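# Close the drawer without disturbing anything else

## Task

Slide the drawer fully closed. The box, the tub and the block must stay where they started, and the cup holding pens must still be upright.

## Robot and tools

Setup: two arms, left_arm (on the +y side) and right_arm, each ending in a 16-motor four-finger hand. right_arm has a right hand and left_arm its mirror-image left hand. Measured base positions in the scene frame: left_arm (-0.035, +0.229, +0.036) m, right_arm (+0.027, -0.324, +0.012) m, each turned only slightly about z. A camera stand sits behind the arms.

Frames: the scene frame has its origin at table-top height, halfway between the two nominal bases, with +z up and +x pointing out over the table. Fixed cameras and the table use the scene frame. Each arm's hand positions, orientations, velocities, targets and wrist-camera poses are given in that arm's own base frame. Reported hand positions can be a few centimetres off, and more at long reach.

Hand point axes, stated for the right hand: +z runs along straight fingers toward the tips, +x runs across the palm away from the thumb, and +y is normal to the palm. The palm face sits at y = -0.062. On the left hand +x points toward the thumb instead. Straight fingertips end about 0.12 m beyond the hand point along +z. A rigid mast near the wrist on the palm side (x +0.05 to +0.10, z -0.16 to -0.11, out to y +0.06; x sign flipped on the left hand) can strike objects. Fingertips carry rubber caps.

execute_actions(actions, cameras): actions is a list of actions run in order, and each action lasts 0.5 s. An action is a table of up to 15 rows, one row per 1/30 s control step. If it has fewer rows, its last row is held for the remaining steps. Every row is one flat list of 48 numbers, each in [-1, 1], covering both arms even when only one moves. Order within the row:
- left_arm dx, dy, dz, rx, ry, rz
- the 16 left-hand motor goals
- left current_limit, left speed
- then the same 24 numbers for right_arm and the right hand.

Arm pose numbers are offsets, not poses. They are measured from that arm's Hand target as it stood when the action began, along that arm's base axes. Every row in an action counts from that same starting target, so rows do not add to each other. Successive actions and calls do add up, so sending the same offset again moves the arm further. Scale: 1.0 equals 0.6 m for dx, dy, dz and 180 degrees for rx, ry, rz. rx, ry, rz form a single rotation vector, applied about the Hand target's position. A translation longer than 1.0 is scaled back along its direction.

Hand motor numbers are absolute goals, scaled linearly between each hinge's two stops. Order: index_mcp, index_abd, index_pip, index_dip, middle_mcp, middle_abd, middle_pip, middle_dip, ring_mcp, ring_abd, ring_pip, ring_dip, thumb_cmc, thumb_axl, thumb_mcp, thumb_ipl. Straight values:
- each finger: _mcp +0.75, _abd 0.00, _pip +0.58, _dip +0.70
- thumb: thumb_cmc +0.71, thumb_axl +0.68, thumb_mcp +0.23, thumb_ipl +0.17
Moving toward -1 curls fingers toward the palm and swings the thumb round in front of it. A value of 0 is itself a goal. To leave a hand unchanged, send back its reported hand_goal, hand_current_limit and hand_speed.

current_limit maps -1 to 0 mA and +1 to 550 mA, with a floor of 11 mA. speed sets each motor to (speed+1)/2 of 8.5 rad/s. Both start at +0.4 and -0.6 and keep the last value sent.

cameras: a list of names (cam_high 896x504, cam_low 896x504, cam_left_wrist 672x504, cam_right_wrist 672x504), ["all"] for every camera, or [] for none. If left out, you get every image only when actions is empty. An unknown name makes the call invalid. Sending an empty actions list returns state plus images.

zoom_image(camera, region): camera is one of the four names. region is [x0, y0, x1, y1] in pixels from the top-left corner, at most 504 wide and 504 high. It only works on a camera present in the most recent set of images.

read_manual(section): returns licence text only ("licences"). It does not move anything.

finished_scene(scene): scene is an integer from 1 to 3. It ends the current scene permanently. The drawer must stay shut and the other items undisturbed with the robot no longer acting. Tool calls that follow in the same reply apply to the next scene.

Result fields:
- end_effector_position (m) and end_effector_quat_wxyz, in the arm's base frame.
- Hand target: the last commanded pose after clipping; the next offsets count from it.
- Joint positions, velocities and torques. Torques include gravity, are noisy and offset, and joints 3 and 4 wrap at ±28 N m.
- Per hand motor, in the order above: hand_goal, hand_measured, hand_current_ma (positive means pushing toward -1), and hand_state (moving, goal, blocked, overload).
- Motor temperatures.

Control behaviour: each step, the commanded orientation is limited to within 40 degrees of the measured one. The hand often stops short of the target, and the elbow sags, so the hand sits lower than commanded. Waiting does not fix this. Send the remaining gap as a further offset, or aim somewhat higher. Very small moves may not start. To release a push, set the target back behind the hand's current position. With the wrist close to the first joint's axis, a small move can swing the whole arm.

Avoid:
- Hard collisions, slams and forceful pushes against the drawer or anything fixed or heavy.
- Knocking over the cup or shifting the box, tub or block.
- Anything falling off the table.
- Any contact or squeeze between the two arms or hands.
- Holding finger currents at 495 mA or more for 5 s: that motor shuts off for 10 s.
- Overheating: a MOTOR HOT warning appears at 85 °C, and at 100 °C the arm goes limp for 30 to 60 s. Long stretched reaches and pushing toward unreachable poses build heat.

The simulation keeps running while you think, holding the last command, so act promptly. Loose objects may get nudged briefly at random.

Each tool is called as name([rows], argument=value, ...), one row to a line, values as JSON.

## Session

execute_actions(actions=[])

Scene clock: 0.00 s.
left_arm: end_effector_position=(+0.1258, +0.2803, +0.2337) hand_goal=(+0.754, +0.000, +0.576, +0.696, +0.754, +0.000, +0.576, +0.696, +0.754, +0.000, +0.576, +0.696, +0.714, +0.678, +0.226, +0.168) hand_measured=(+0.754, +0.000, +0.576, +0.696, +0.754, +0.000, +0.576, +0.696, +0.754, +0.000, +0.576, +0.696, +0.714, +0.678, +0.226, +0.168) hand_current_ma=(+0, +0, +0, +0, +0, +0, +0, +0, +0, +0, +0, +0, +0, +0, +0, +0) hand_state=(goal, goal, goal, goal, goal, goal, goal, goal, goal, goal, goal, goal, goal, goal, goal, goal) hand_current_limit=0.40 hand_speed=-0.60 end_effector_quat_wxyz=(+0.075, +0.020, +0.796, +0.601) | right_arm: end_effector_position=(+0.3853, +0.0466, +0.2337) hand_goal=(+0.754, +0.000, +0.576, +0.696, +0.754, +0.000, +0.576, +0.696, +0.754, +0.000, +0.576, +0.696, +0.714, +0.678, +0.226, +0.168) hand_measured=(+0.754, +0.000, +0.576, +0.696, +0.754, +0.000, +0.576, +0.696, +0.754, +0.000, +0.576, +0.696, +0.714, +0.678, +0.226, +0.168) hand_current_ma=(+0, +0, +0, +0, +0, +0, +0, +0, +0, +0, +0, +0, +0, +0, +0, +0) hand_state=(goal, goal, goal, goal, goal, goal, goal, goal, goal, goal, goal, goal, goal, goal, goal, goal) hand_current_limit=0.40 hand_speed=-0.60 end_effector_quat_wxyz=(-0.014, +0.404, +0.914, +0.020)
Joint positions: left_arm=[0.607 0.588 0.131 0.074 -0.776 -0.374] | right_arm=[-0.006 1.148 1.085 -1.518 -0.049 -0.744]
Joint velocities: within noise
Joint torques (N m): no reading
Motor temperatures (°C): left_arm=[32 37 33 37 33 32] | right_arm=[24 28 33 29 30 27]
Heat: left arm: hottest shoulder 37 °C; right arm: hottest elbow 33 °C.
Hand target: left_arm +0.1292, +0.2827, +0.2488; +0.085, +0.013, +0.789, +0.608 | right_arm +0.3914, +0.0465, +0.2437; -0.004, +0.404, +0.914, +0.025

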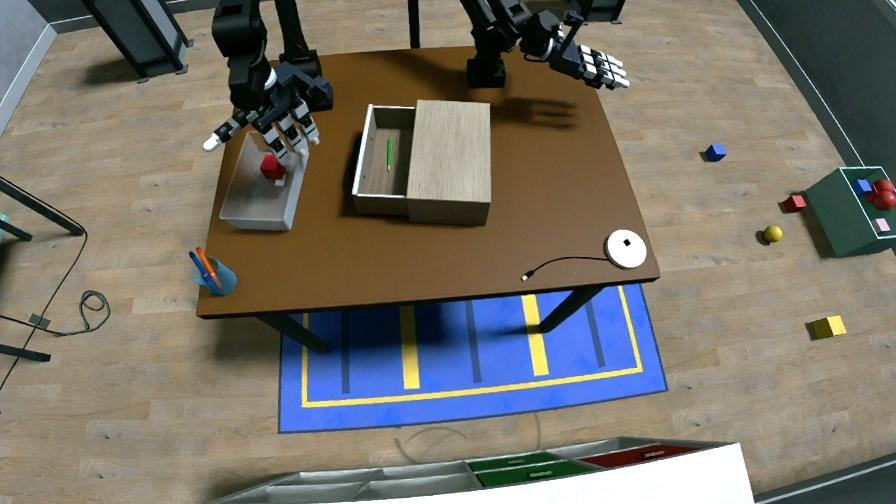

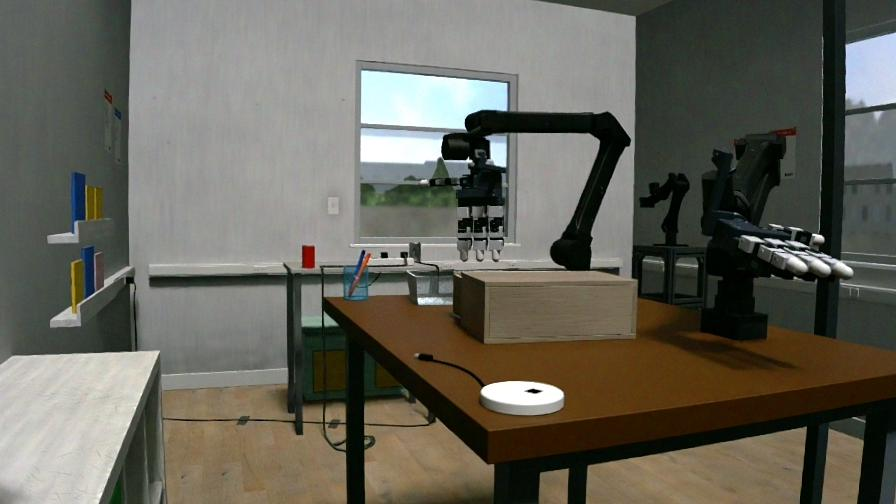

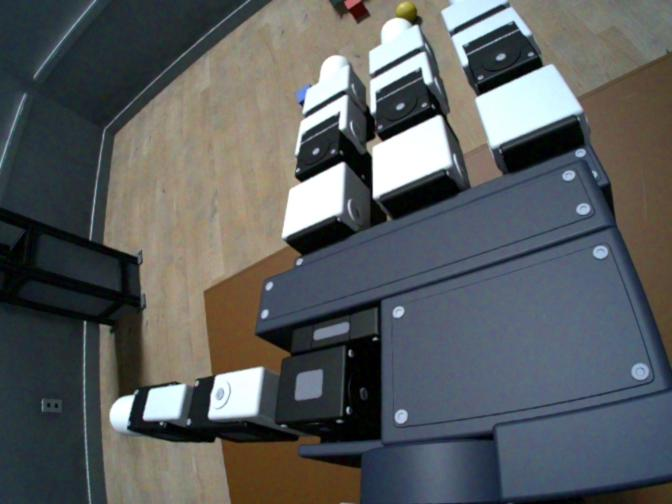

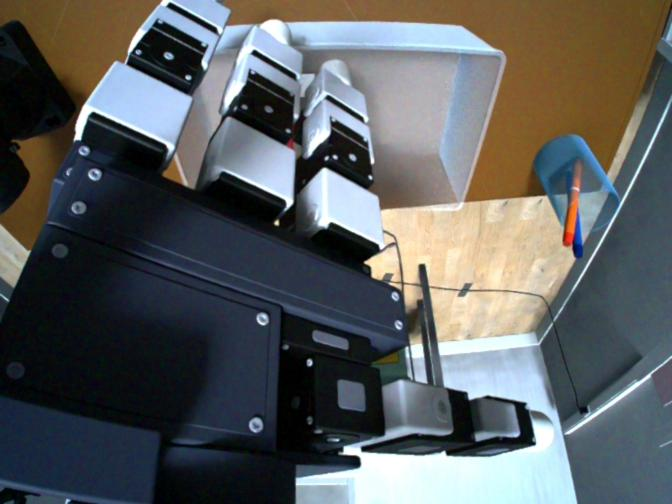

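zoom_image(camera="cam_high", region=[180, 40, 530, 310])

zoom_image(camera="cam_low", region=[330, 180, 680, 380])

Scaled by 1.440 from the camera's 896x504 image, which has a finer 1280x720 frame.

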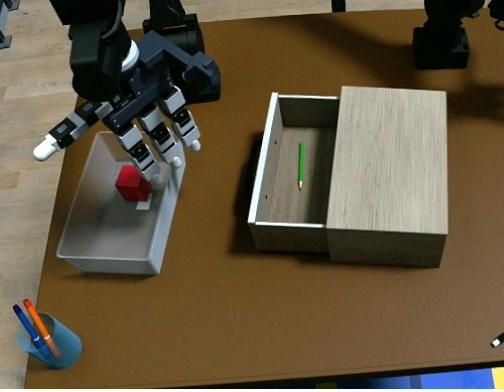

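Scaled by 1.440 from the camera's 896x504 image, which has a finer 1280x720 frame.

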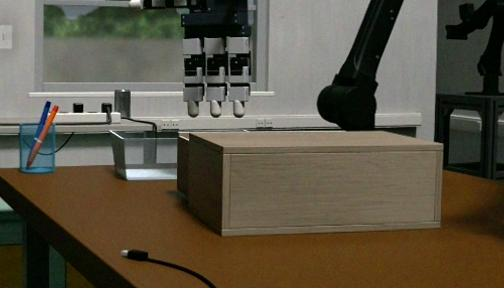

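execute_actions([
  [[0,0,0,0,0,0,0.754,0,0.576,0.696,0.754,0,0.576,0.696,0.754,0,0.576,0.696,0.714,0.678,0.226,0.168,0.4,-0.6,0,0,0.05,0,0,0.1,0.754,0,0.576,0.696,0.754,0,0.576,0.696,0.754,0,0.576,0.696,0.714,0.678,0.226,0.168,0.4,-0.6]],
  [[0,0,0,0,0,0,0.754,0,0.576,0.696,0.754,0,0.576,0.696,0.754,0,0.576,0.696,0.714,0.678,0.226,0.168,0.4,-0.6,-0.072,0.06,0,0,0,0.11,0.754,0,0.576,0.696,0.754,0,0.576,0.696,0.754,0,0.576,0.696,0.714,0.678,0.226,0.168,0.4,-0.6]],
  [[0,0,0,0,0,0,0.754,0,0.576,0.696,0.754,0,0.576,0.696,0.754,0,0.576,0.696,0.714,0.678,0.226,0.168,0.4,-0.6,-0.072,0.06,0,0,0,0,0.754,0,0.576,0.696,0.754,0,0.576,0.696,0.754,0,0.576,0.696,0.714,0.678,0.226,0.168,0.4,-0.6]],
], cameras=["cam_high","cam_low","cam_right_wrist"])

Scene clock: 61.07 s.
left_arm: end_effector_position=(+0.1258, +0.2803, +0.2337) hand_goal=(+0.754, +0.000, +0.576, +0.696, +0.754, +0.000, +0.576, +0.696, +0.754, +0.000, +0.576, +0.696, +0.714, +0.678, +0.226, +0.168) hand_measured=(+0.760, +0.000, +0.576, +0.696, +0.760, +0.000, +0.576, +0.696, +0.760, +0.000, +0.576, +0.696, +0.720, +0.678, +0.226, +0.168) hand_current_ma=(+26, +0, +3, +0, +26, +0, +3, +0, +30, +0, +3, +0, +28, -3, -1, -2) hand_state=(goal, goal, goal, goal, goal, goal, goal, goal, goal, goal, goal, goal, goal, goal, goal, goal) hand_current_limit=0.40 hand_speed=-0.60 end_effector_quat_wxyz=(+0.075, +0.020, +0.796, +0.601) | right_arm: end_effector_position=(+0.3079, +0.1168, +0.2771) hand_goal=(+0.754, +0.000, +0.576, +0.696, +0.754, +0.000, +0.576, +0.696, +0.754, +0.000, +0.576, +0.696, +0.714, +0.678, +0.226, +0.168) hand_measured=(+0.754, +0.000, +0.576, +0.696, +0.754, +0.000, +0.576, +0.696, +0.754, +0.000, +0.576, +0.696, +0.714, +0.678, +0.222, +0.168) hand_current_ma=(+0, +0, +0, +0, +0, +0, +0, +0, +0, +0, +0, +0, +0, +0, -3, +0) hand_state=(goal, goal, goal, goal, goal, goal, goal, goal, goal, goal, goal, goal, goal, goal, goal, goal) hand_current_limit=0.40 hand_speed=-0.60 end_effector_quat_wxyz=(-0.003, +0.083, +0.996, +0.025)
Joint positions: left_arm=[0.607 0.588 0.131 0.074 -0.776 -0.374] | right_arm=[0.105 1.049 1.122 -1.64 -0.05 -1.3]
Joint torques (N m): left_arm=[-0.56 0.91 12.97 2.11 -0.35 0] | right_arm=[-0.56 -5.83 6.78 -0.21 -0.08 0.26]
Motor temperatures (°C): left_arm=[31 36 40 36 32 31] | right_arm=[24 29 38 28 30 27]
Heat: left arm: hottest elbow 40 °C; right arm: hottest elbow 38 °C.
Hand target: left_arm +0.1292, +0.2827, +0.2488; +0.085, +0.013, +0.789, +0.608 | right_arm +0.3049, +0.1186, +0.2738; -0.012, +0.086, +0.996, +0.022
Off the commanded pose: left_arm 0.016 m, 2 deg | right_arm 0.005 m, 1 deg.
camera_calibration:
cam_right_wrist: T_world_to_cam=[[0.887228, 0.459078, 0.045529, -0.305497], [0.254243, -0.568922, 0.782105, -0.295747], [0.38495, -0.682331, -0.621481, 0.251243], [0, 0, 0, 1]] pos_world=[0.249521, 0.143421, 0.401357]
Images, in order (width x height): cam_high 896x504, cam_low 896x504, cam_right_wrist 672x504.

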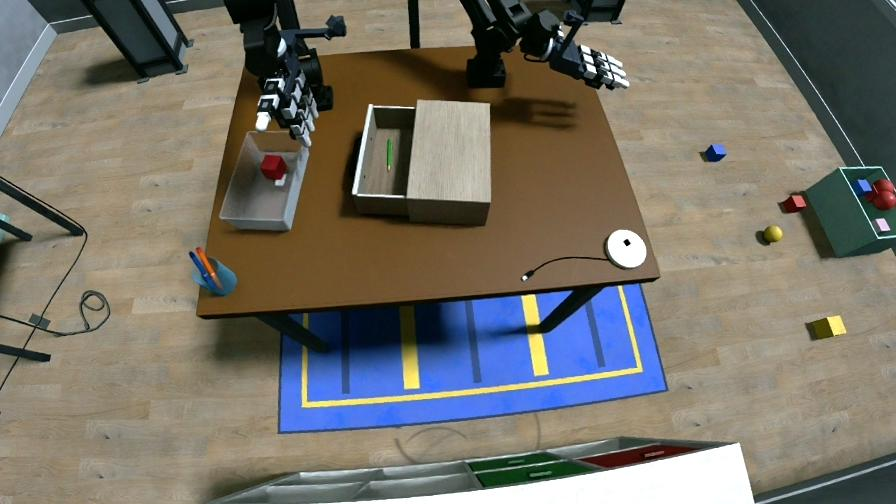

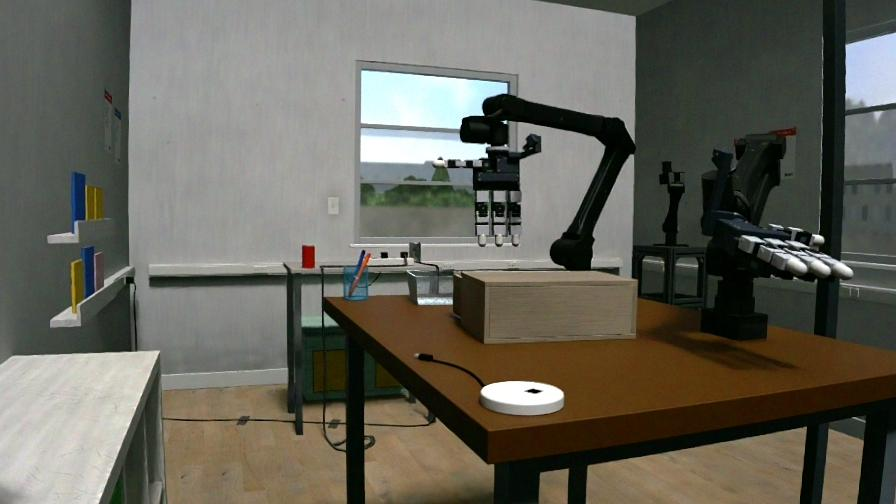

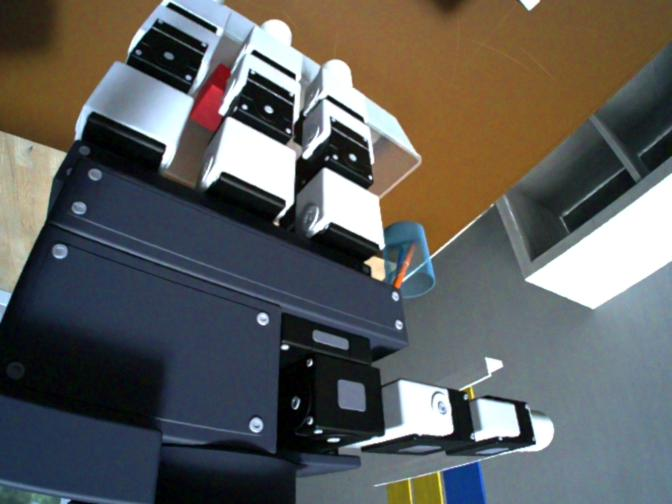

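zoom_image(camera="cam_high", region=[200, 0, 420, 240])

zoom_image(camera="cam_low", region=[380, 80, 660, 360])

Scaled by 2.100 from the camera's 896x504 image, which has a finer 1280x720 frame.

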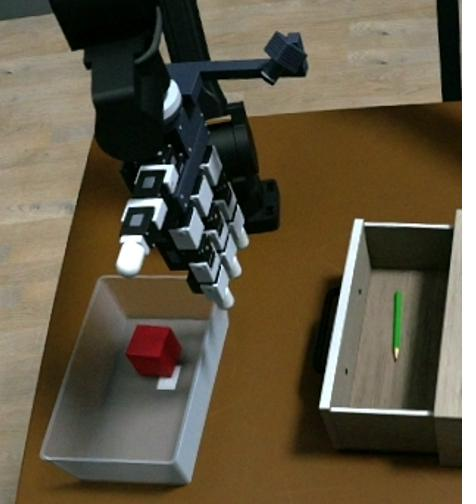

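Scaled by 1.800 from the camera's 896x504 image, which has a finer 1280x720 frame.

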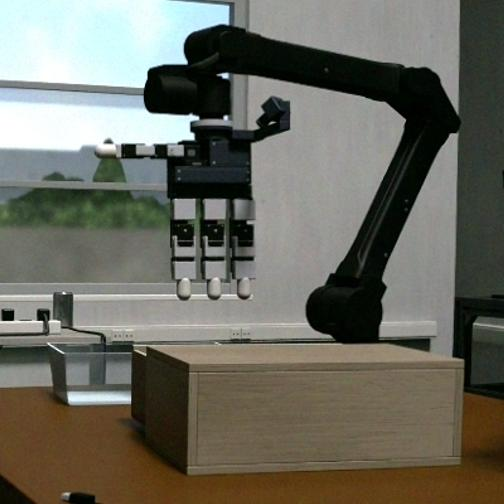

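execute_actions([
  [[0,0,0,0,0,0,0.754,0,0.576,0.696,0.754,0,0.576,0.696,0.754,0,0.576,0.696,0.714,0.678,0.226,0.168,0.4,-0.6,-0.015,0.034,-0.05,0,0,0,0.65,0,0.576,0.696,0.65,0,0.576,0.696,0.65,0,0.576,0.696,0.714,0.678,0.226,0.168,0.7,-0.6]],
  [[0,0,0,0,0,0,0.754,0,0.576,0.696,0.754,0,0.576,0.696,0.754,0,0.576,0.696,0.714,0.678,0.226,0.168,0.4,-0.6,0,0,-0.075,0,0,0,0.65,0,0.576,0.696,0.65,0,0.576,0.696,0.65,0,0.576,0.696,0.714,0.678,0.226,0.168,0.7,-0.6]],
  [[0,0,0,0,0,0,0.754,0,0.576,0.696,0.754,0,0.576,0.696,0.754,0,0.576,0.696,0.714,0.678,0.226,0.168,0.4,-0.6,0,0,-0.065,0,0,0,0.65,0,0.576,0.696,0.65,0,0.576,0.696,0.65,0,0.576,0.696,0.714,0.678,0.226,0.168,0.7,-0.6]],
], cameras=["cam_high","cam_low"])

Scene clock: 102.80 s.
left_arm: end_effector_position=(+0.1258, +0.2803, +0.2337) hand_goal=(+0.754, +0.000, +0.576, +0.696, +0.754, +0.000, +0.576, +0.696, +0.754, +0.000, +0.576, +0.696, +0.714, +0.678, +0.226, +0.168) hand_measured=(+0.760, +0.000, +0.576, +0.696, +0.760, +0.000, +0.576, +0.696, +0.760, +0.000, +0.576, +0.696, +0.720, +0.678, +0.226, +0.168) hand_current_ma=(+26, +0, +3, +0, +26, +0, +3, +0, +30, +0, +3, +0, +28, -3, -1, -2) hand_state=(goal, goal, goal, goal, goal, goal, goal, goal, goal, goal, goal, goal, goal, goal, goal, goal) hand_current_limit=0.40 hand_speed=-0.60 end_effector_quat_wxyz=(+0.075, +0.020, +0.796, +0.601) | right_arm: end_effector_position=(+0.2932, +0.1362, +0.1632) hand_goal=(+0.650, +0.000, +0.576, +0.696, +0.650, +0.000, +0.576, +0.696, +0.650, +0.000, +0.576, +0.696, +0.714, +0.678, +0.226, +0.168) hand_measured=(+0.652, +0.000, +0.576, +0.696, +0.652, +0.000, +0.576, +0.696, +0.652, +0.000, +0.576, +0.696, +0.714, +0.678, +0.222, +0.168) hand_current_ma=(+2, +0, +0, +0, +2, +0, +0, +0, +2, +0, +0, +0, +0, +0, -4, +0) hand_state=(goal, goal, goal, goal, goal, goal, goal, goal, goal, goal, goal, goal, goal, goal, goal, goal) hand_current_limit=0.70 hand_speed=-0.60 end_effector_quat_wxyz=(-0.012, +0.083, +0.996, +0.022)
Joint positions: left_arm=[0.607 0.588 0.131 0.074 -0.776 -0.374] | right_arm=[0.185 1.052 0.826 -1.356 -0.049 -1.219]
Joint torques (N m): left_arm=[-0.62 0.91 12.97 2.1 -0.34 0] | right_arm=[-0.38 -5.3 6.68 0.7 -0.18 0.26]
Heat: left arm: hottest elbow 41 °C; right arm: hottest elbow 41 °C.
Hand target: left_arm +0.1292, +0.2827, +0.2488; +0.085, +0.013, +0.789, +0.608 | right_arm +0.2961, +0.1390, +0.1599; -0.012, +0.086, +0.996, +0.022
Off the commanded pose: left_arm 0.016 m, 2 deg | right_arm 0.005 m, 0 deg.
Images, in order (width x height): cam_high 896x504, cam_low 896x504.

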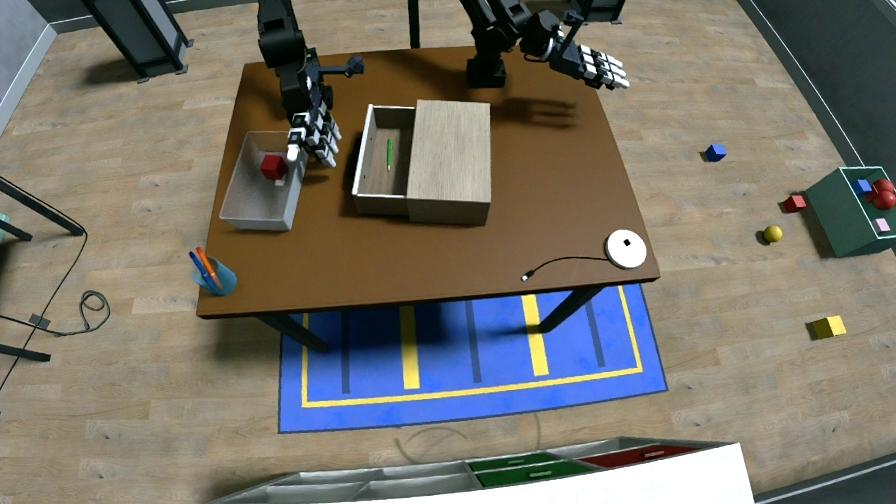

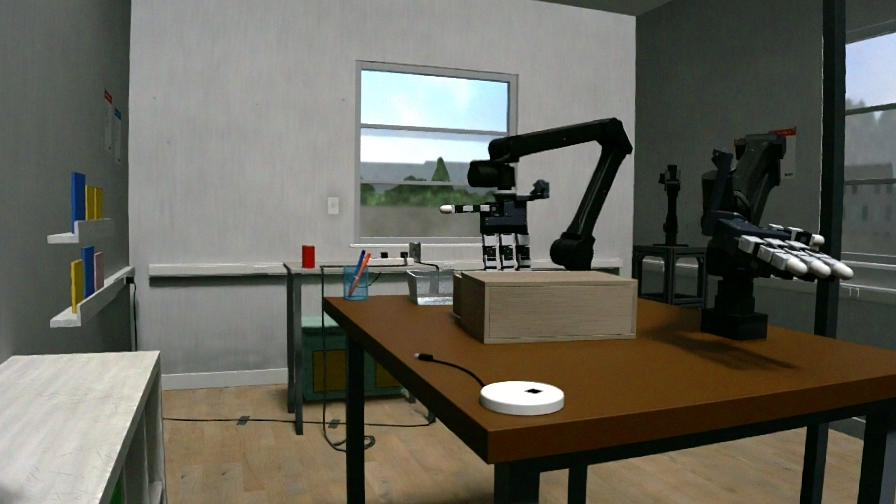

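execute_actions([
  [[0,0,0,0,0,0,0.754,0,0.576,0.696,0.754,0,0.576,0.696,0.754,0,0.576,0.696,0.714,0.678,0.226,0.168,0.4,-0.6,0.006,0.033,-0.015,0,0,0,0.65,0,0.576,0.696,0.65,0,0.576,0.696,0.65,0,0.576,0.696,0.714,0.678,0.226,0.168,0.7,-0.6]],
  [[0,0,0,0,0,0,0.754,0,0.576,0.696,0.754,0,0.576,0.696,0.754,0,0.576,0.696,0.714,0.678,0.226,0.168,0.4,-0.6,0.006,0.033,0,0,0,0,0.65,0,0.576,0.696,0.65,0,0.576,0.696,0.65,0,0.576,0.696,0.714,0.678,0.226,0.168,0.7,-0.6]],
  [[0,0,0,0,0,0,0.754,0,0.576,0.696,0.754,0,0.576,0.696,0.754,0,0.576,0.696,0.714,0.678,0.226,0.168,0.4,-0.6,0.006,0.033,0,0,0,0,0.65,0,0.576,0.696,0.65,0,0.576,0.696,0.65,0,0.576,0.696,0.714,0.678,0.226,0.168,0.7,-0.6]],
], cameras=["cam_high"])

zoom_image(camera="cam_high", region=[240, 40, 520, 240])

Scene clock: 112.47 s.
left_arm: end_effector_position=(+0.1258, +0.2803, +0.2337) hand_goal=(+0.754, +0.000, +0.576, +0.696, +0.754, +0.000, +0.576, +0.696, +0.754, +0.000, +0.576, +0.696, +0.714, +0.678, +0.226, +0.168) hand_measured=(+0.760, +0.000, +0.576, +0.696, +0.760, +0.000, +0.576, +0.696, +0.760, +0.000, +0.576, +0.696, +0.720, +0.678, +0.226, +0.168) hand_current_ma=(+26, +0, +3, +0, +26, +0, +3, +0, +30, +0, +3, +0, +28, -3, -1, -2) hand_state=(goal, goal, goal, goal, goal, goal, goal, goal, goal, goal, goal, goal, goal, goal, goal, goal) hand_current_limit=0.40 hand_speed=-0.60 end_effector_quat_wxyz=(+0.075, +0.020, +0.796, +0.601) | right_arm: end_effector_position=(+0.2928, +0.1876, +0.1398) hand_goal=(+0.650, +0.000, +0.576, +0.696, +0.650, +0.000, +0.576, +0.696, +0.650, +0.000, +0.576, +0.696, +0.714, +0.678, +0.226, +0.168) hand_measured=(+0.662, +0.000, +0.582, +0.696, +0.666, +0.000, +0.582, +0.696, +0.652, +0.000, +0.576, +0.696, +0.716, +0.678, +0.222, +0.168) hand_current_ma=(+17, +0, +7, +0, +24, +0, +5, +0, +1, +0, +0, +0, +0, +0, -4, +0) hand_state=(goal, goal, goal, goal, goal, goal, goal, goal, goal, goal, goal, goal, goal, goal, goal, goal) hand_current_limit=0.70 hand_speed=-0.60 end_effector_quat_wxyz=(-0.027, +0.085, +0.996, +0.011)
Joint positions: left_arm=[0.607 0.588 0.131 0.074 -0.776 -0.374] | right_arm=[0.372 1.134 0.826 -1.302 -0.044 -1.028]
Joint torques (N m): left_arm=[-0.62 0.85 12.97 2.11 -0.35 0] | right_arm=[0.21 -6.3 9.05 0.87 -0.37 0.21]
Heat: left arm: hottest elbow 42 °C; right arm: hottest elbow 40 °C.
Hand target: left_arm +0.1292, +0.2827, +0.2488; +0.085, +0.013, +0.789, +0.608 | right_arm +0.3067, +0.1984, +0.1509; -0.012, +0.086, +0.996, +0.022
Off the commanded pose: left_arm 0.016 m, 2 deg | right_arm 0.021 m, 2 deg.
Images, in order (width x height): cam_high 896x504.

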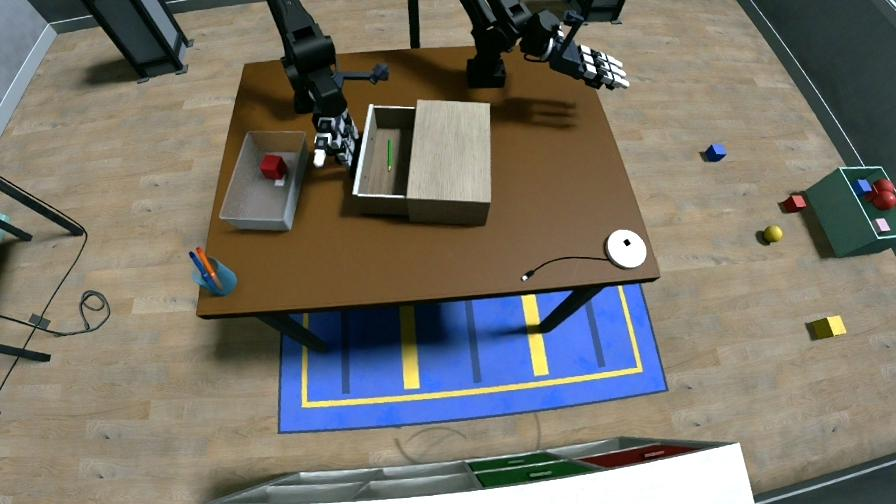

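Scaled by 1.800 from the camera's 896x504 image, which has a finer 1280x720 frame.

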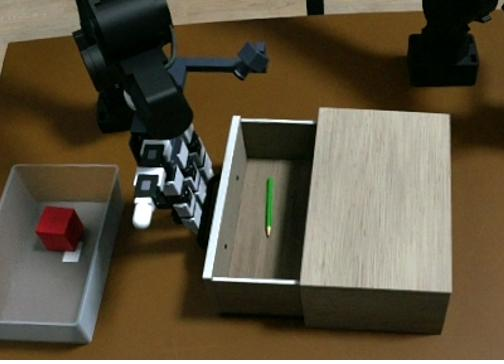

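execute_actions([
  [[0,0,0,0,0,0,0.754,0,0.576,0.696,0.754,0,0.576,0.696,0.754,0,0.576,0.696,0.714,0.678,0.226,0.168,0.4,-0.6,0.012,0.033,0.012,0,0,0,0.65,0,0.576,0.696,0.65,0,0.576,0.696,0.65,0,0.576,0.696,0.714,0.678,0.226,0.168,0.7,-0.6]],
  [[0,0,0,0,0,0,0.754,0,0.576,0.696,0.754,0,0.576,0.696,0.754,0,0.576,0.696,0.714,0.678,0.226,0.168,0.4,-0.6,0.008,0.033,0.005,0,0,0,0.65,0,0.576,0.696,0.65,0,0.576,0.696,0.65,0,0.576,0.696,0.714,0.678,0.226,0.168,0.7,-0.6]],
], cameras=["cam_high"])

zoom_image(camera="cam_high", region=[240, 40, 520, 240])

Scene clock: 120.27 s.
left_arm: end_effector_position=(+0.1258, +0.2803, +0.2337) hand_goal=(+0.754, +0.000, +0.576, +0.696, +0.754, +0.000, +0.576, +0.696, +0.754, +0.000, +0.576, +0.696, +0.714, +0.678, +0.226, +0.168) hand_measured=(+0.760, +0.000, +0.576, +0.696, +0.760, +0.000, +0.576, +0.696, +0.760, +0.000, +0.576, +0.696, +0.720, +0.678, +0.226, +0.168) hand_current_ma=(+26, +0, +3, +0, +26, +0, +3, +0, +30, +0, +3, +0, +28, -3, -1, -2) hand_state=(goal, goal, goal, goal, goal, goal, goal, goal, goal, goal, goal, goal, goal, goal, goal, goal) hand_current_limit=0.40 hand_speed=-0.60 end_effector_quat_wxyz=(+0.075, +0.020, +0.796, +0.601) | right_arm: end_effector_position=(+0.2987, +0.2215, +0.1385) hand_goal=(+0.650, +0.000, +0.576, +0.696, +0.650, +0.000, +0.576, +0.696, +0.650, +0.000, +0.576, +0.696, +0.714, +0.678, +0.226, +0.168) hand_measured=(+0.668, +0.000, +0.584, +0.698, +0.672, +0.002, +0.584, +0.698, +0.652, +0.000, +0.578, +0.696, +0.716, +0.678, +0.222, +0.168) hand_current_ma=(+28, +0, +10, +1, +41, +0, +10, +1, +2, +0, +1, +0, +0, +0, -4, +0) hand_state=(goal, goal, goal, goal, blocked, goal, goal, goal, goal, goal, goal, goal, goal, goal, goal, goal) hand_current_limit=0.70 hand_speed=-0.60 end_effector_quat_wxyz=(-0.034, +0.085, +0.996, +0.003)
Joint positions: left_arm=[0.607 0.588 0.131 0.074 -0.776 -0.374] | right_arm=[0.472 1.203 0.88 -1.302 -0.042 -0.929]
Joint torques (N m): left_arm=[-0.56 0.85 12.98 2.1 -0.34 0] | right_arm=[-0.73 -7.94 10.78 0.73 -0.44 0.21]
Heat: left arm: hottest elbow 42 °C; right arm: hottest elbow 41 °C.
Hand target: left_arm +0.1292, +0.2827, +0.2488; +0.085, +0.013, +0.789, +0.608 | right_arm +0.3188, +0.2380, +0.1610; -0.012, +0.086, +0.996, +0.022
Off the commanded pose: left_arm 0.016 m, 2 deg | right_arm 0.034 m, 3 deg.
Images, in order (width x height): cam_high 896x504.

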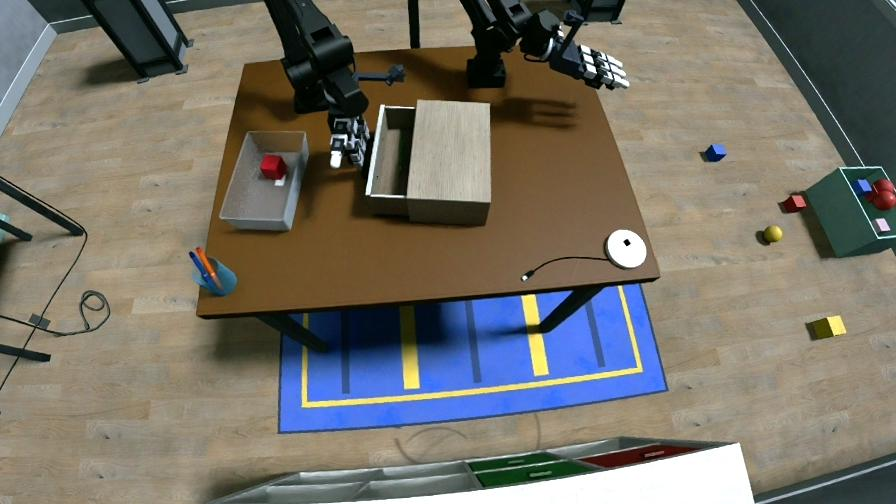

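Scaled by 1.800 from the camera's 896x504 image, which has a finer 1280x720 frame.

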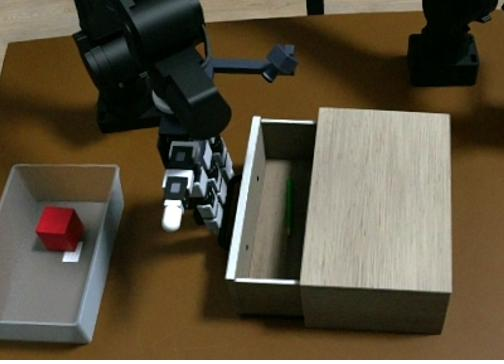

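execute_actions([
  [[0,0,0,0,0,0,0.754,0,0.576,0.696,0.754,0,0.576,0.696,0.754,0,0.576,0.696,0.714,0.678,0.226,0.168,0.4,-0.6,0.006,0.035,0.012,0,0,0,0.65,0,0.576,0.696,0.65,0,0.576,0.696,0.65,0,0.576,0.696,0.714,0.678,0.226,0.168,0.7,-0.6]],
  [[0,0,0,0,0,0,0.754,0,0.576,0.696,0.754,0,0.576,0.696,0.754,0,0.576,0.696,0.714,0.678,0.226,0.168,0.4,-0.6,0.006,0.035,0.003,0,0,0,0.65,0,0.576,0.696,0.65,0,0.576,0.696,0.65,0,0.576,0.696,0.714,0.678,0.226,0.168,0.7,-0.6]],
  [[0,0,0,0,0,0,0.754,0,0.576,0.696,0.754,0,0.576,0.696,0.754,0,0.576,0.696,0.714,0.678,0.226,0.168,0.4,-0.6,0.006,0.035,0.003,0,0,0,0.65,0,0.576,0.696,0.65,0,0.576,0.696,0.65,0,0.576,0.696,0.714,0.678,0.226,0.168,0.7,-0.6]],
], cameras=["cam_high"])

zoom_image(camera="cam_high", region=[240, 40, 520, 240])

Scene clock: 131.37 s.
left_arm: end_effector_position=(+0.1258, +0.2803, +0.2337) hand_goal=(+0.754, +0.000, +0.576, +0.696, +0.754, +0.000, +0.576, +0.696, +0.754, +0.000, +0.576, +0.696, +0.714, +0.678, +0.226, +0.168) hand_measured=(+0.760, +0.000, +0.576, +0.696, +0.760, +0.000, +0.576, +0.696, +0.760, +0.000, +0.576, +0.696, +0.720, +0.678, +0.226, +0.168) hand_current_ma=(+26, +0, +3, +0, +26, +0, +3, +0, +30, +0, +3, +0, +28, -3, -1, -2) hand_state=(goal, goal, goal, goal, goal, goal, goal, goal, goal, goal, goal, goal, goal, goal, goal, goal) hand_current_limit=0.40 hand_speed=-0.60 end_effector_quat_wxyz=(+0.075, +0.020, +0.796, +0.601) | right_arm: end_effector_position=(+0.3125, +0.2826, +0.1502) hand_goal=(+0.650, +0.000, +0.576, +0.696, +0.650, +0.000, +0.576, +0.696, +0.650, +0.000, +0.576, +0.696, +0.714, +0.678, +0.226, +0.168) hand_measured=(+0.676, -0.002, +0.590, +0.700, +0.676, -0.002, +0.588, +0.700, +0.652, +0.000, +0.578, +0.696, +0.716, +0.678, +0.222, +0.168) hand_current_ma=(+50, -1, +19, +3, +49, -1, +16, +4, +1, +0, +1, +0, +1, +0, -4, +0) hand_state=(blocked, goal, goal, goal, blocked, goal, goal, goal, goal, goal, goal, goal, goal, goal, goal, goal) hand_current_limit=0.70 hand_speed=-0.60 end_effector_quat_wxyz=(-0.030, +0.085, +0.996, +0.003)
Joint positions: left_arm=[0.607 0.588 0.131 0.074 -0.776 -0.374] | right_arm=[0.614 1.307 1.001 -1.307 -0.043 -0.788]
Joint torques (N m): left_arm=[-0.62 0.85 12.97 2.11 -0.34 0] | right_arm=[-0.62 -9.7 10.84 0.51 -0.43 0.27]
Motor temperatures (°C): left_arm=[31 36 42 35 31 29] | right_arm=[24 29 43 28 30 27]
Heat: left arm: hottest elbow 42 °C; right arm: hottest elbow 43 °C.
Hand target: left_arm +0.1292, +0.2827, +0.2488; +0.085, +0.013, +0.789, +0.608 | right_arm +0.3295, +0.3010, +0.1718; -0.012, +0.086, +0.996, +0.022
Off the commanded pose: left_arm 0.016 m, 2 deg | right_arm 0.033 m, 3 deg.
Images, in order (width x height): cam_high 896x504.

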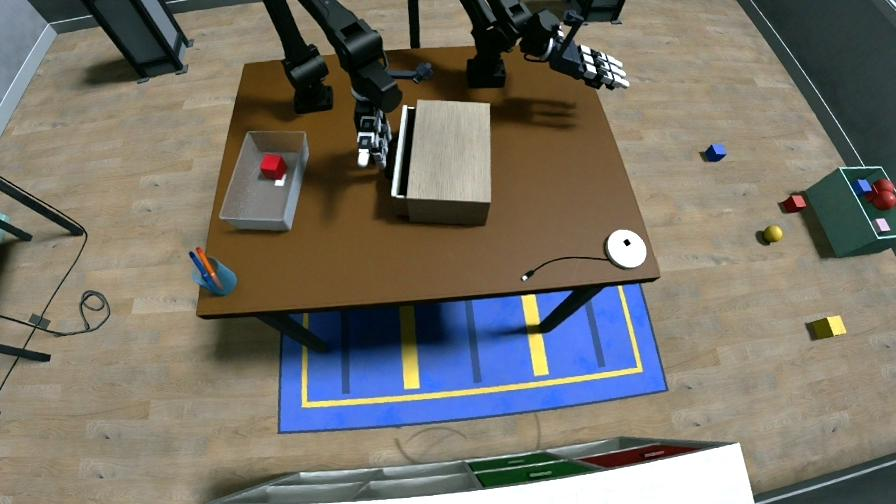

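Scaled by 1.800 from the camera's 896x504 image, which has a finer 1280x720 frame.

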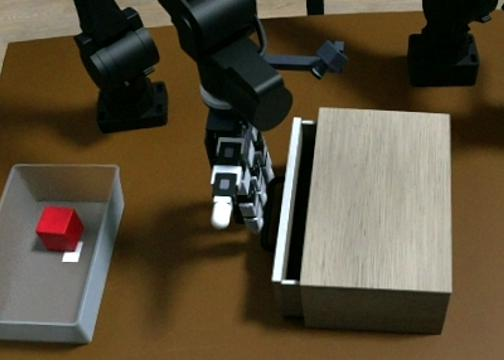

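execute_actions([
  [[0,0,0,0,0,0,0.754,0,0.576,0.696,0.754,0,0.576,0.696,0.754,0,0.576,0.696,0.714,0.678,0.226,0.168,0.4,-0.6,0.006,0.035,0.003,0,0,0,0.65,0,0.576,0.696,0.65,0,0.576,0.696,0.65,0,0.576,0.696,0.714,0.678,0.226,0.168,0.7,-0.6]],
  [[0,0,0,0,0,0,0.754,0,0.576,0.696,0.754,0,0.576,0.696,0.754,0,0.576,0.696,0.714,0.678,0.226,0.168,0.4,-0.6,0.003,0.016,0.003,0,0,0,0.65,0,0.576,0.696,0.65,0,0.576,0.696,0.65,0,0.576,0.696,0.714,0.678,0.226,0.168,0.7,-0.6]],
], cameras=["cam_high"])

zoom_image(camera="cam_high", region=[300, 40, 520, 240])

Scene clock: 138.47 s.
left_arm: end_effector_position=(+0.1258, +0.2803, +0.2337) hand_goal=(+0.754, +0.000, +0.576, +0.696, +0.754, +0.000, +0.576, +0.696, +0.754, +0.000, +0.576, +0.696, +0.714, +0.678, +0.226, +0.168) hand_measured=(+0.760, +0.000, +0.576, +0.696, +0.760, +0.000, +0.576, +0.696, +0.760, +0.000, +0.576, +0.696, +0.720, +0.678, +0.226, +0.168) hand_current_ma=(+26, +0, +3, +0, +26, +0, +3, +0, +30, +0, +3, +0, +28, -3, -1, -2) hand_state=(goal, goal, goal, goal, goal, goal, goal, goal, goal, goal, goal, goal, goal, goal, goal, goal) hand_current_limit=0.40 hand_speed=-0.60 end_effector_quat_wxyz=(+0.075, +0.020, +0.796, +0.601) | right_arm: end_effector_position=(+0.3193, +0.3119, +0.1535) hand_goal=(+0.650, +0.000, +0.576, +0.696, +0.650, +0.000, +0.576, +0.696, +0.650, +0.000, +0.576, +0.696, +0.714, +0.678, +0.226, +0.168) hand_measured=(+0.676, -0.002, +0.590, +0.700, +0.676, -0.004, +0.590, +0.702, +0.652, +0.000, +0.578, +0.696, +0.716, +0.678, +0.222, +0.168) hand_current_ma=(+51, -1, +20, +3, +51, -2, +17, +5, +1, +0, +1, +0, +1, +0, -4, +0) hand_state=(blocked, goal, goal, goal, blocked, goal, goal, goal, goal, goal, goal, goal, goal, goal, goal, goal) hand_current_limit=0.70 hand_speed=-0.60 end_effector_quat_wxyz=(-0.029, +0.086, +0.996, +0.002)
Joint positions: left_arm=[0.607 0.588 0.131 0.074 -0.776 -0.374] | right_arm=[0.669 1.363 1.063 -1.309 -0.043 -0.731]
Joint torques (N m): left_arm=[-0.56 0.91 12.98 2.11 -0.35 0] | right_arm=[-0.79 -10.93 11.04 0.29 -0.39 0.24]
Heat: left arm: hottest elbow 42 °C; right arm: hottest elbow 43 °C.
Hand target: left_arm +0.1292, +0.2827, +0.2488; +0.085, +0.013, +0.789, +0.608 | right_arm +0.3349, +0.3316, +0.1754; -0.012, +0.086, +0.996, +0.022
Off the commanded pose: left_arm 0.016 m, 2 deg | right_arm 0.033 m, 3 deg.
Images, in order (width x height): cam_high 896x504.

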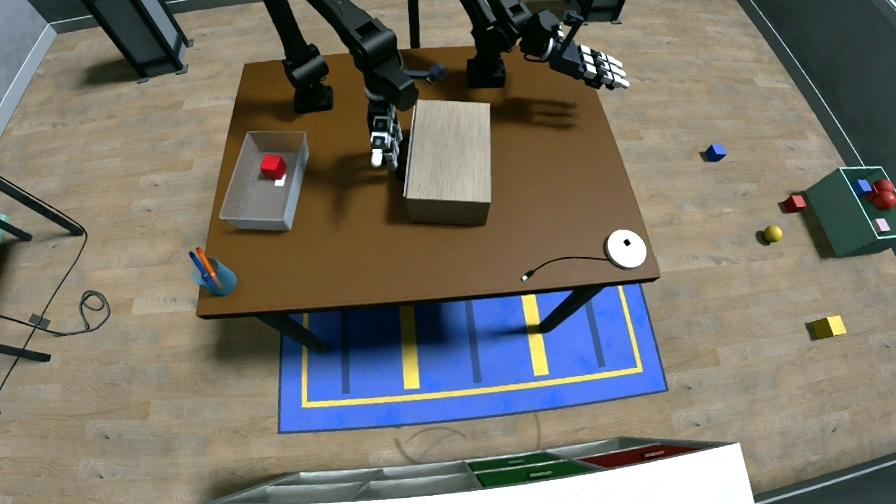

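Scaled by 2.291 from the camera's 896x504 image, which has a finer 1280x720 frame.

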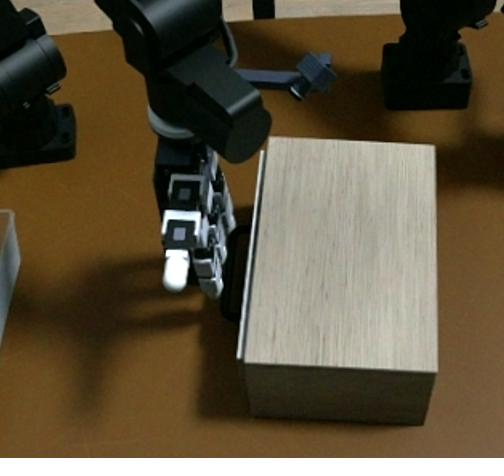

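execute_actions([
  [[0,0,0,0,0,0,0.754,0,0.576,0.696,0.754,0,0.576,0.696,0.754,0,0.576,0.696,0.714,0.678,0.226,0.168,0.4,-0.6,0.003,0.016,0.003,0,0,0,0.65,0,0.576,0.696,0.65,0,0.576,0.696,0.65,0,0.576,0.696,0.714,0.678,0.226,0.168,0.7,-0.6]],
], cameras=["cam_high"])

zoom_image(camera="cam_high", region=[300, 40, 520, 240])

Scene clock: 143.33 s.
left_arm: end_effector_position=(+0.1258, +0.2803, +0.2337) hand_goal=(+0.754, +0.000, +0.576, +0.696, +0.754, +0.000, +0.576, +0.696, +0.754, +0.000, +0.576, +0.696, +0.714, +0.678, +0.226, +0.168) hand_measured=(+0.760, +0.000, +0.576, +0.696, +0.760, +0.000, +0.576, +0.696, +0.760, +0.000, +0.576, +0.696, +0.720, +0.678, +0.226, +0.168) hand_current_ma=(+26, +0, +3, +0, +26, +0, +3, +0, +30, +0, +3, +0, +28, -3, -1, -2) hand_state=(goal, goal, goal, goal, goal, goal, goal, goal, goal, goal, goal, goal, goal, goal, goal, goal) hand_current_limit=0.40 hand_speed=-0.60 end_effector_quat_wxyz=(+0.075, +0.020, +0.796, +0.601) | right_arm: end_effector_position=(+0.3215, +0.3210, +0.1547) hand_goal=(+0.650, +0.000, +0.576, +0.696, +0.650, +0.000, +0.576, +0.696, +0.650, +0.000, +0.576, +0.696, +0.714, +0.678, +0.226, +0.168) hand_measured=(+0.676, -0.002, +0.590, +0.700, +0.676, -0.004, +0.590, +0.702, +0.652, +0.000, +0.578, +0.696, +0.716, +0.678, +0.222, +0.168) hand_current_ma=(+51, -1, +20, +4, +52, -2, +17, +5, +1, +0, +1, +0, +1, +0, -4, +0) hand_state=(blocked, goal, goal, goal, blocked, goal, goal, goal, goal, goal, goal, goal, goal, goal, goal, goal) hand_current_limit=0.70 hand_speed=-0.60 end_effector_quat_wxyz=(-0.029, +0.086, +0.996, +0.002)
Joint positions: left_arm=[0.607 0.588 0.131 0.074 -0.776 -0.374] | right_arm=[0.684 1.382 1.084 -1.312 -0.043 -0.714]
Joint torques (N m): left_arm=[-0.56 0.85 12.97 2.1 -0.34 -0.01] | right_arm=[0.32 -11.28 10.99 0.47 -0.34 0.22]
Heat: left arm: hottest elbow 42 °C; right arm: hottest elbow 43 °C.
Hand target: left_arm +0.1292, +0.2827, +0.2488; +0.085, +0.013, +0.789, +0.608 | right_arm +0.3366, +0.3412, +0.1771; -0.012, +0.086, +0.996, +0.022
Off the commanded pose: left_arm 0.016 m, 2 deg | right_arm 0.034 m, 3 deg.
Images, in order (width x height): cam_high 896x504.

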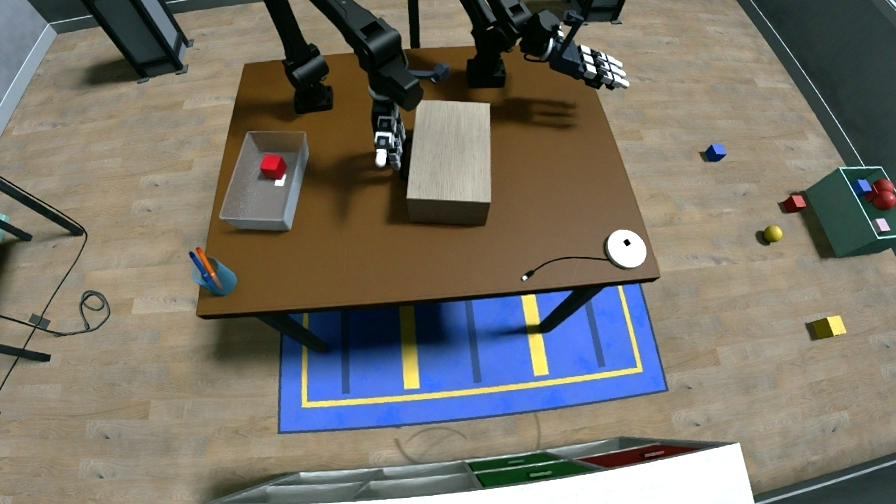

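Scaled by 2.291 from the camera's 896x504 image, which has a finer 1280x720 frame.

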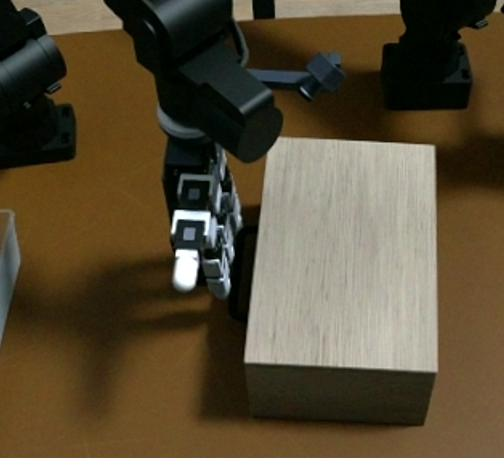

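execute_actions([
  [[0,0,0,0,0,0,0.754,0,0.576,0.696,0.754,0,0.576,0.696,0.754,0,0.576,0.696,0.714,0.678,0.226,0.168,0.4,-0.6,0.002,0.01,0.002,0,0,0,0.65,0,0.576,0.696,0.65,0,0.576,0.696,0.65,0,0.576,0.696,0.714,0.678,0.226,0.168,0.7,-0.6]],
], cameras=["cam_high"])

zoom_image(camera="cam_high", region=[300, 40, 520, 240])

Scene clock: 147.60 s.
left_arm: end_effector_position=(+0.1258, +0.2803, +0.2337) hand_goal=(+0.754, +0.000, +0.576, +0.696, +0.754, +0.000, +0.576, +0.696, +0.754, +0.000, +0.576, +0.696, +0.714, +0.678, +0.226, +0.168) hand_measured=(+0.760, +0.000, +0.576, +0.696, +0.760, +0.000, +0.576, +0.696, +0.760, +0.000, +0.576, +0.696, +0.720, +0.678, +0.226, +0.168) hand_current_ma=(+26, +0, +3, +0, +26, +0, +3, +0, +30, +0, +3, +0, +28, -3, -1, -2) hand_state=(goal, goal, goal, goal, goal, goal, goal, goal, goal, goal, goal, goal, goal, goal, goal, goal) hand_current_limit=0.40 hand_speed=-0.60 end_effector_quat_wxyz=(+0.075, +0.020, +0.796, +0.601) | right_arm: end_effector_position=(+0.3226, +0.3225, +0.1543) hand_goal=(+0.650, +0.000, +0.576, +0.696, +0.650, +0.000, +0.576, +0.696, +0.650, +0.000, +0.576, +0.696, +0.714, +0.678, +0.226, +0.168) hand_measured=(+0.678, -0.002, +0.592, +0.700, +0.680, -0.004, +0.590, +0.702, +0.656, +0.000, +0.578, +0.696, +0.716, +0.678, +0.222, +0.168) hand_current_ma=(+55, -1, +22, +4, +60, -2, +20, +7, +6, +0, +1, +0, +1, +0, -4, +0) hand_state=(blocked, goal, goal, goal, blocked, goal, goal, goal, goal, goal, goal, goal, goal, goal, goal, goal) hand_current_limit=0.70 hand_speed=-0.60 end_effector_quat_wxyz=(-0.031, +0.090, +0.995, -0.002)
Joint positions: left_arm=[0.607 0.588 0.131 0.074 -0.776 -0.374] | right_arm=[0.688 1.391 1.094 -1.321 -0.041 -0.704]
Joint torques (N m): left_arm=[-0.56 0.91 12.97 2.1 -0.34 0] | right_arm=[0.15 -10.99 11.23 0.53 -0.39 0.2]
Heat: left arm: hottest elbow 42 °C; right arm: hottest elbow 44 °C.
Hand target: left_arm +0.1292, +0.2827, +0.2488; +0.085, +0.013, +0.789, +0.608 | right_arm +0.3380, +0.3472, +0.1783; -0.012, +0.086, +0.996, +0.022
Off the commanded pose: left_arm 0.016 m, 2 deg | right_arm 0.038 m, 4 deg.
Images, in order (width x height): cam_high 896x504.

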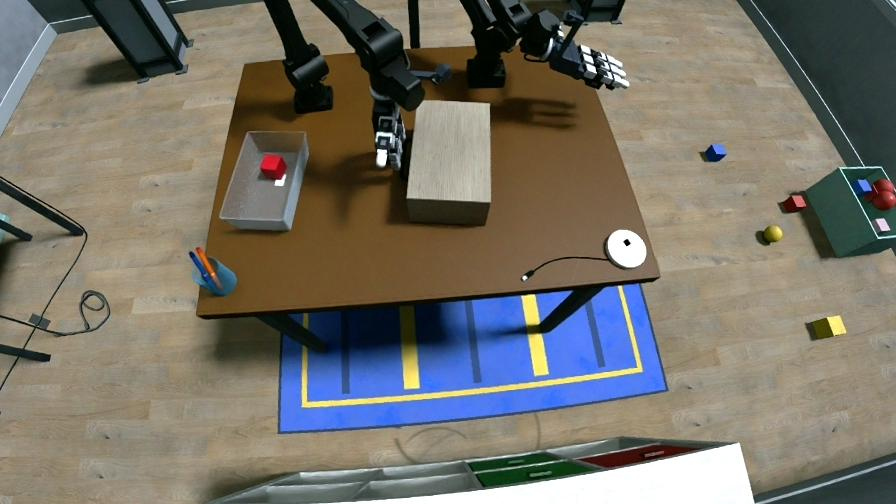

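Scaled by 2.291 from the camera's 896x504 image, which has a finer 1280x720 frame.

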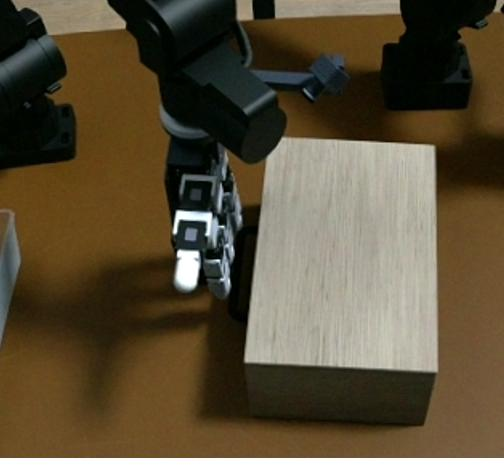

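execute_actions([
  [[0,0,0,0,0,0,0.754,0,0.576,0.696,0.754,0,0.576,0.696,0.754,0,0.576,0.696,0.714,0.678,0.226,0.168,0.4,-0.6,-0.005,-0.04,0,0,0,0,0.65,0,0.576,0.696,0.65,0,0.576,0.696,0.65,0,0.576,0.696,0.714,0.678,0.226,0.168,0.7,-0.6]],
  [[0,0,0,0,0,0,0.754,0,0.576,0.696,0.754,0,0.576,0.696,0.754,0,0.576,0.696,0.714,0.678,0.226,0.168,0.4,-0.6,-0.005,-0.045,0,0,0,0,0.65,0,0.576,0.696,0.65,0,0.576,0.696,0.65,0,0.576,0.696,0.714,0.678,0.226,0.168,0.7,-0.6]],
], cameras=["cam_high"])

zoom_image(camera="cam_high", region=[300, 40, 520, 240])

Scene clock: 154.00 s.
left_arm: end_effector_position=(+0.1258, +0.2803, +0.2337) hand_goal=(+0.754, +0.000, +0.576, +0.696, +0.754, +0.000, +0.576, +0.696, +0.754, +0.000, +0.576, +0.696, +0.714, +0.678, +0.226, +0.168) hand_measured=(+0.760, +0.000, +0.576, +0.696, +0.760, +0.000, +0.576, +0.696, +0.760, +0.000, +0.576, +0.696, +0.720, +0.678, +0.226, +0.168) hand_current_ma=(+26, +0, +3, +0, +26, +0, +3, +0, +30, +0, +3, +0, +28, -3, -1, -2) hand_state=(goal, goal, goal, goal, goal, goal, goal, goal, goal, goal, goal, goal, goal, goal, goal, goal) hand_current_limit=0.40 hand_speed=-0.60 end_effector_quat_wxyz=(+0.075, +0.020, +0.796, +0.601) | right_arm: end_effector_position=(+0.3330, +0.2978, +0.1777) hand_goal=(+0.650, +0.000, +0.576, +0.696, +0.650, +0.000, +0.576, +0.696, +0.650, +0.000, +0.576, +0.696, +0.714, +0.678, +0.226, +0.168) hand_measured=(+0.652, -0.002, +0.580, +0.698, +0.652, -0.002, +0.578, +0.698, +0.652, -0.002, +0.578, +0.696, +0.714, +0.678, +0.222, +0.168) hand_current_ma=(+2, -2, +2, +2, +2, -2, +2, +2, +2, -1, +2, +0, +0, +0, -4, +0) hand_state=(goal, goal, goal, goal, goal, goal, goal, goal, goal, goal, goal, goal, goal, goal, goal, goal) hand_current_limit=0.70 hand_speed=-0.60 end_effector_quat_wxyz=(-0.012, +0.091, +0.996, +0.020)
Joint positions: left_arm=[0.607 0.588 0.131 0.074 -0.776 -0.374] | right_arm=[0.617 1.323 1.08 -1.321 -0.046 -0.772]
Joint torques (N m): left_arm=[-0.56 0.85 12.97 2.1 -0.34 0] | right_arm=[-1.38 -12.34 6.71 0.36 -0.28 -0.06]
Heat: left arm: hottest elbow 42 °C; right arm: hottest elbow 46 °C.
Hand target: left_arm +0.1292, +0.2827, +0.2488; +0.085, +0.013, +0.789, +0.608 | right_arm +0.3320, +0.2961, +0.1783; -0.012, +0.086, +0.996, +0.022
Off the commanded pose: left_arm 0.016 m, 2 deg | right_arm 0.002 m, 1 deg.
Images, in order (width x height): cam_high 896x504.

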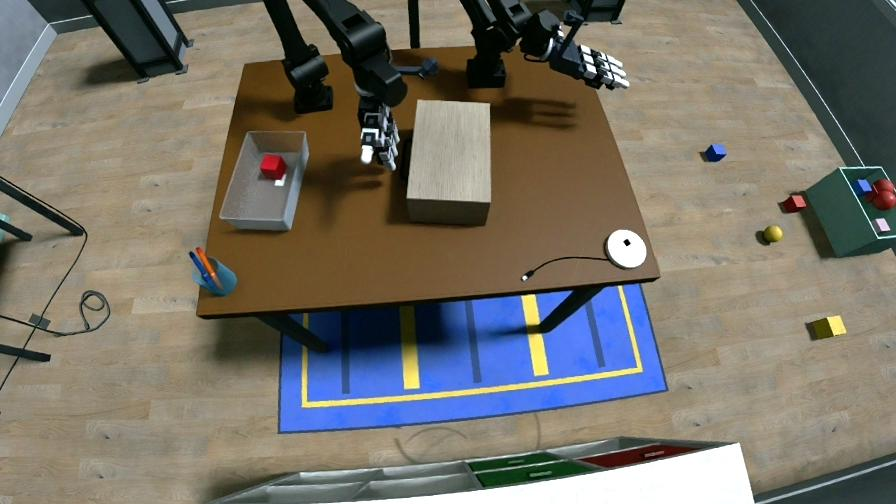

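Scaled by 2.291 from the camera's 896x504 image, which has a finer 1280x720 frame.

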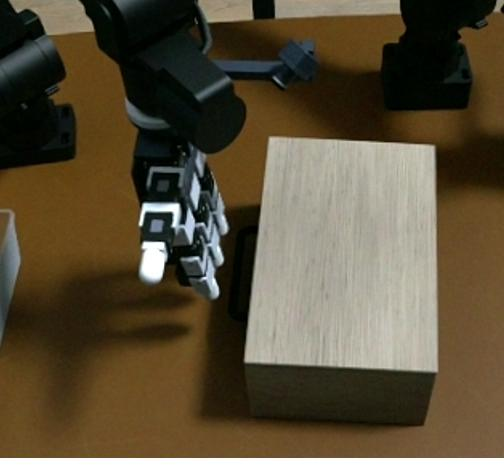

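Closed. Next scene.

finished_scene(scene=1)

The scene is finished: the task was done.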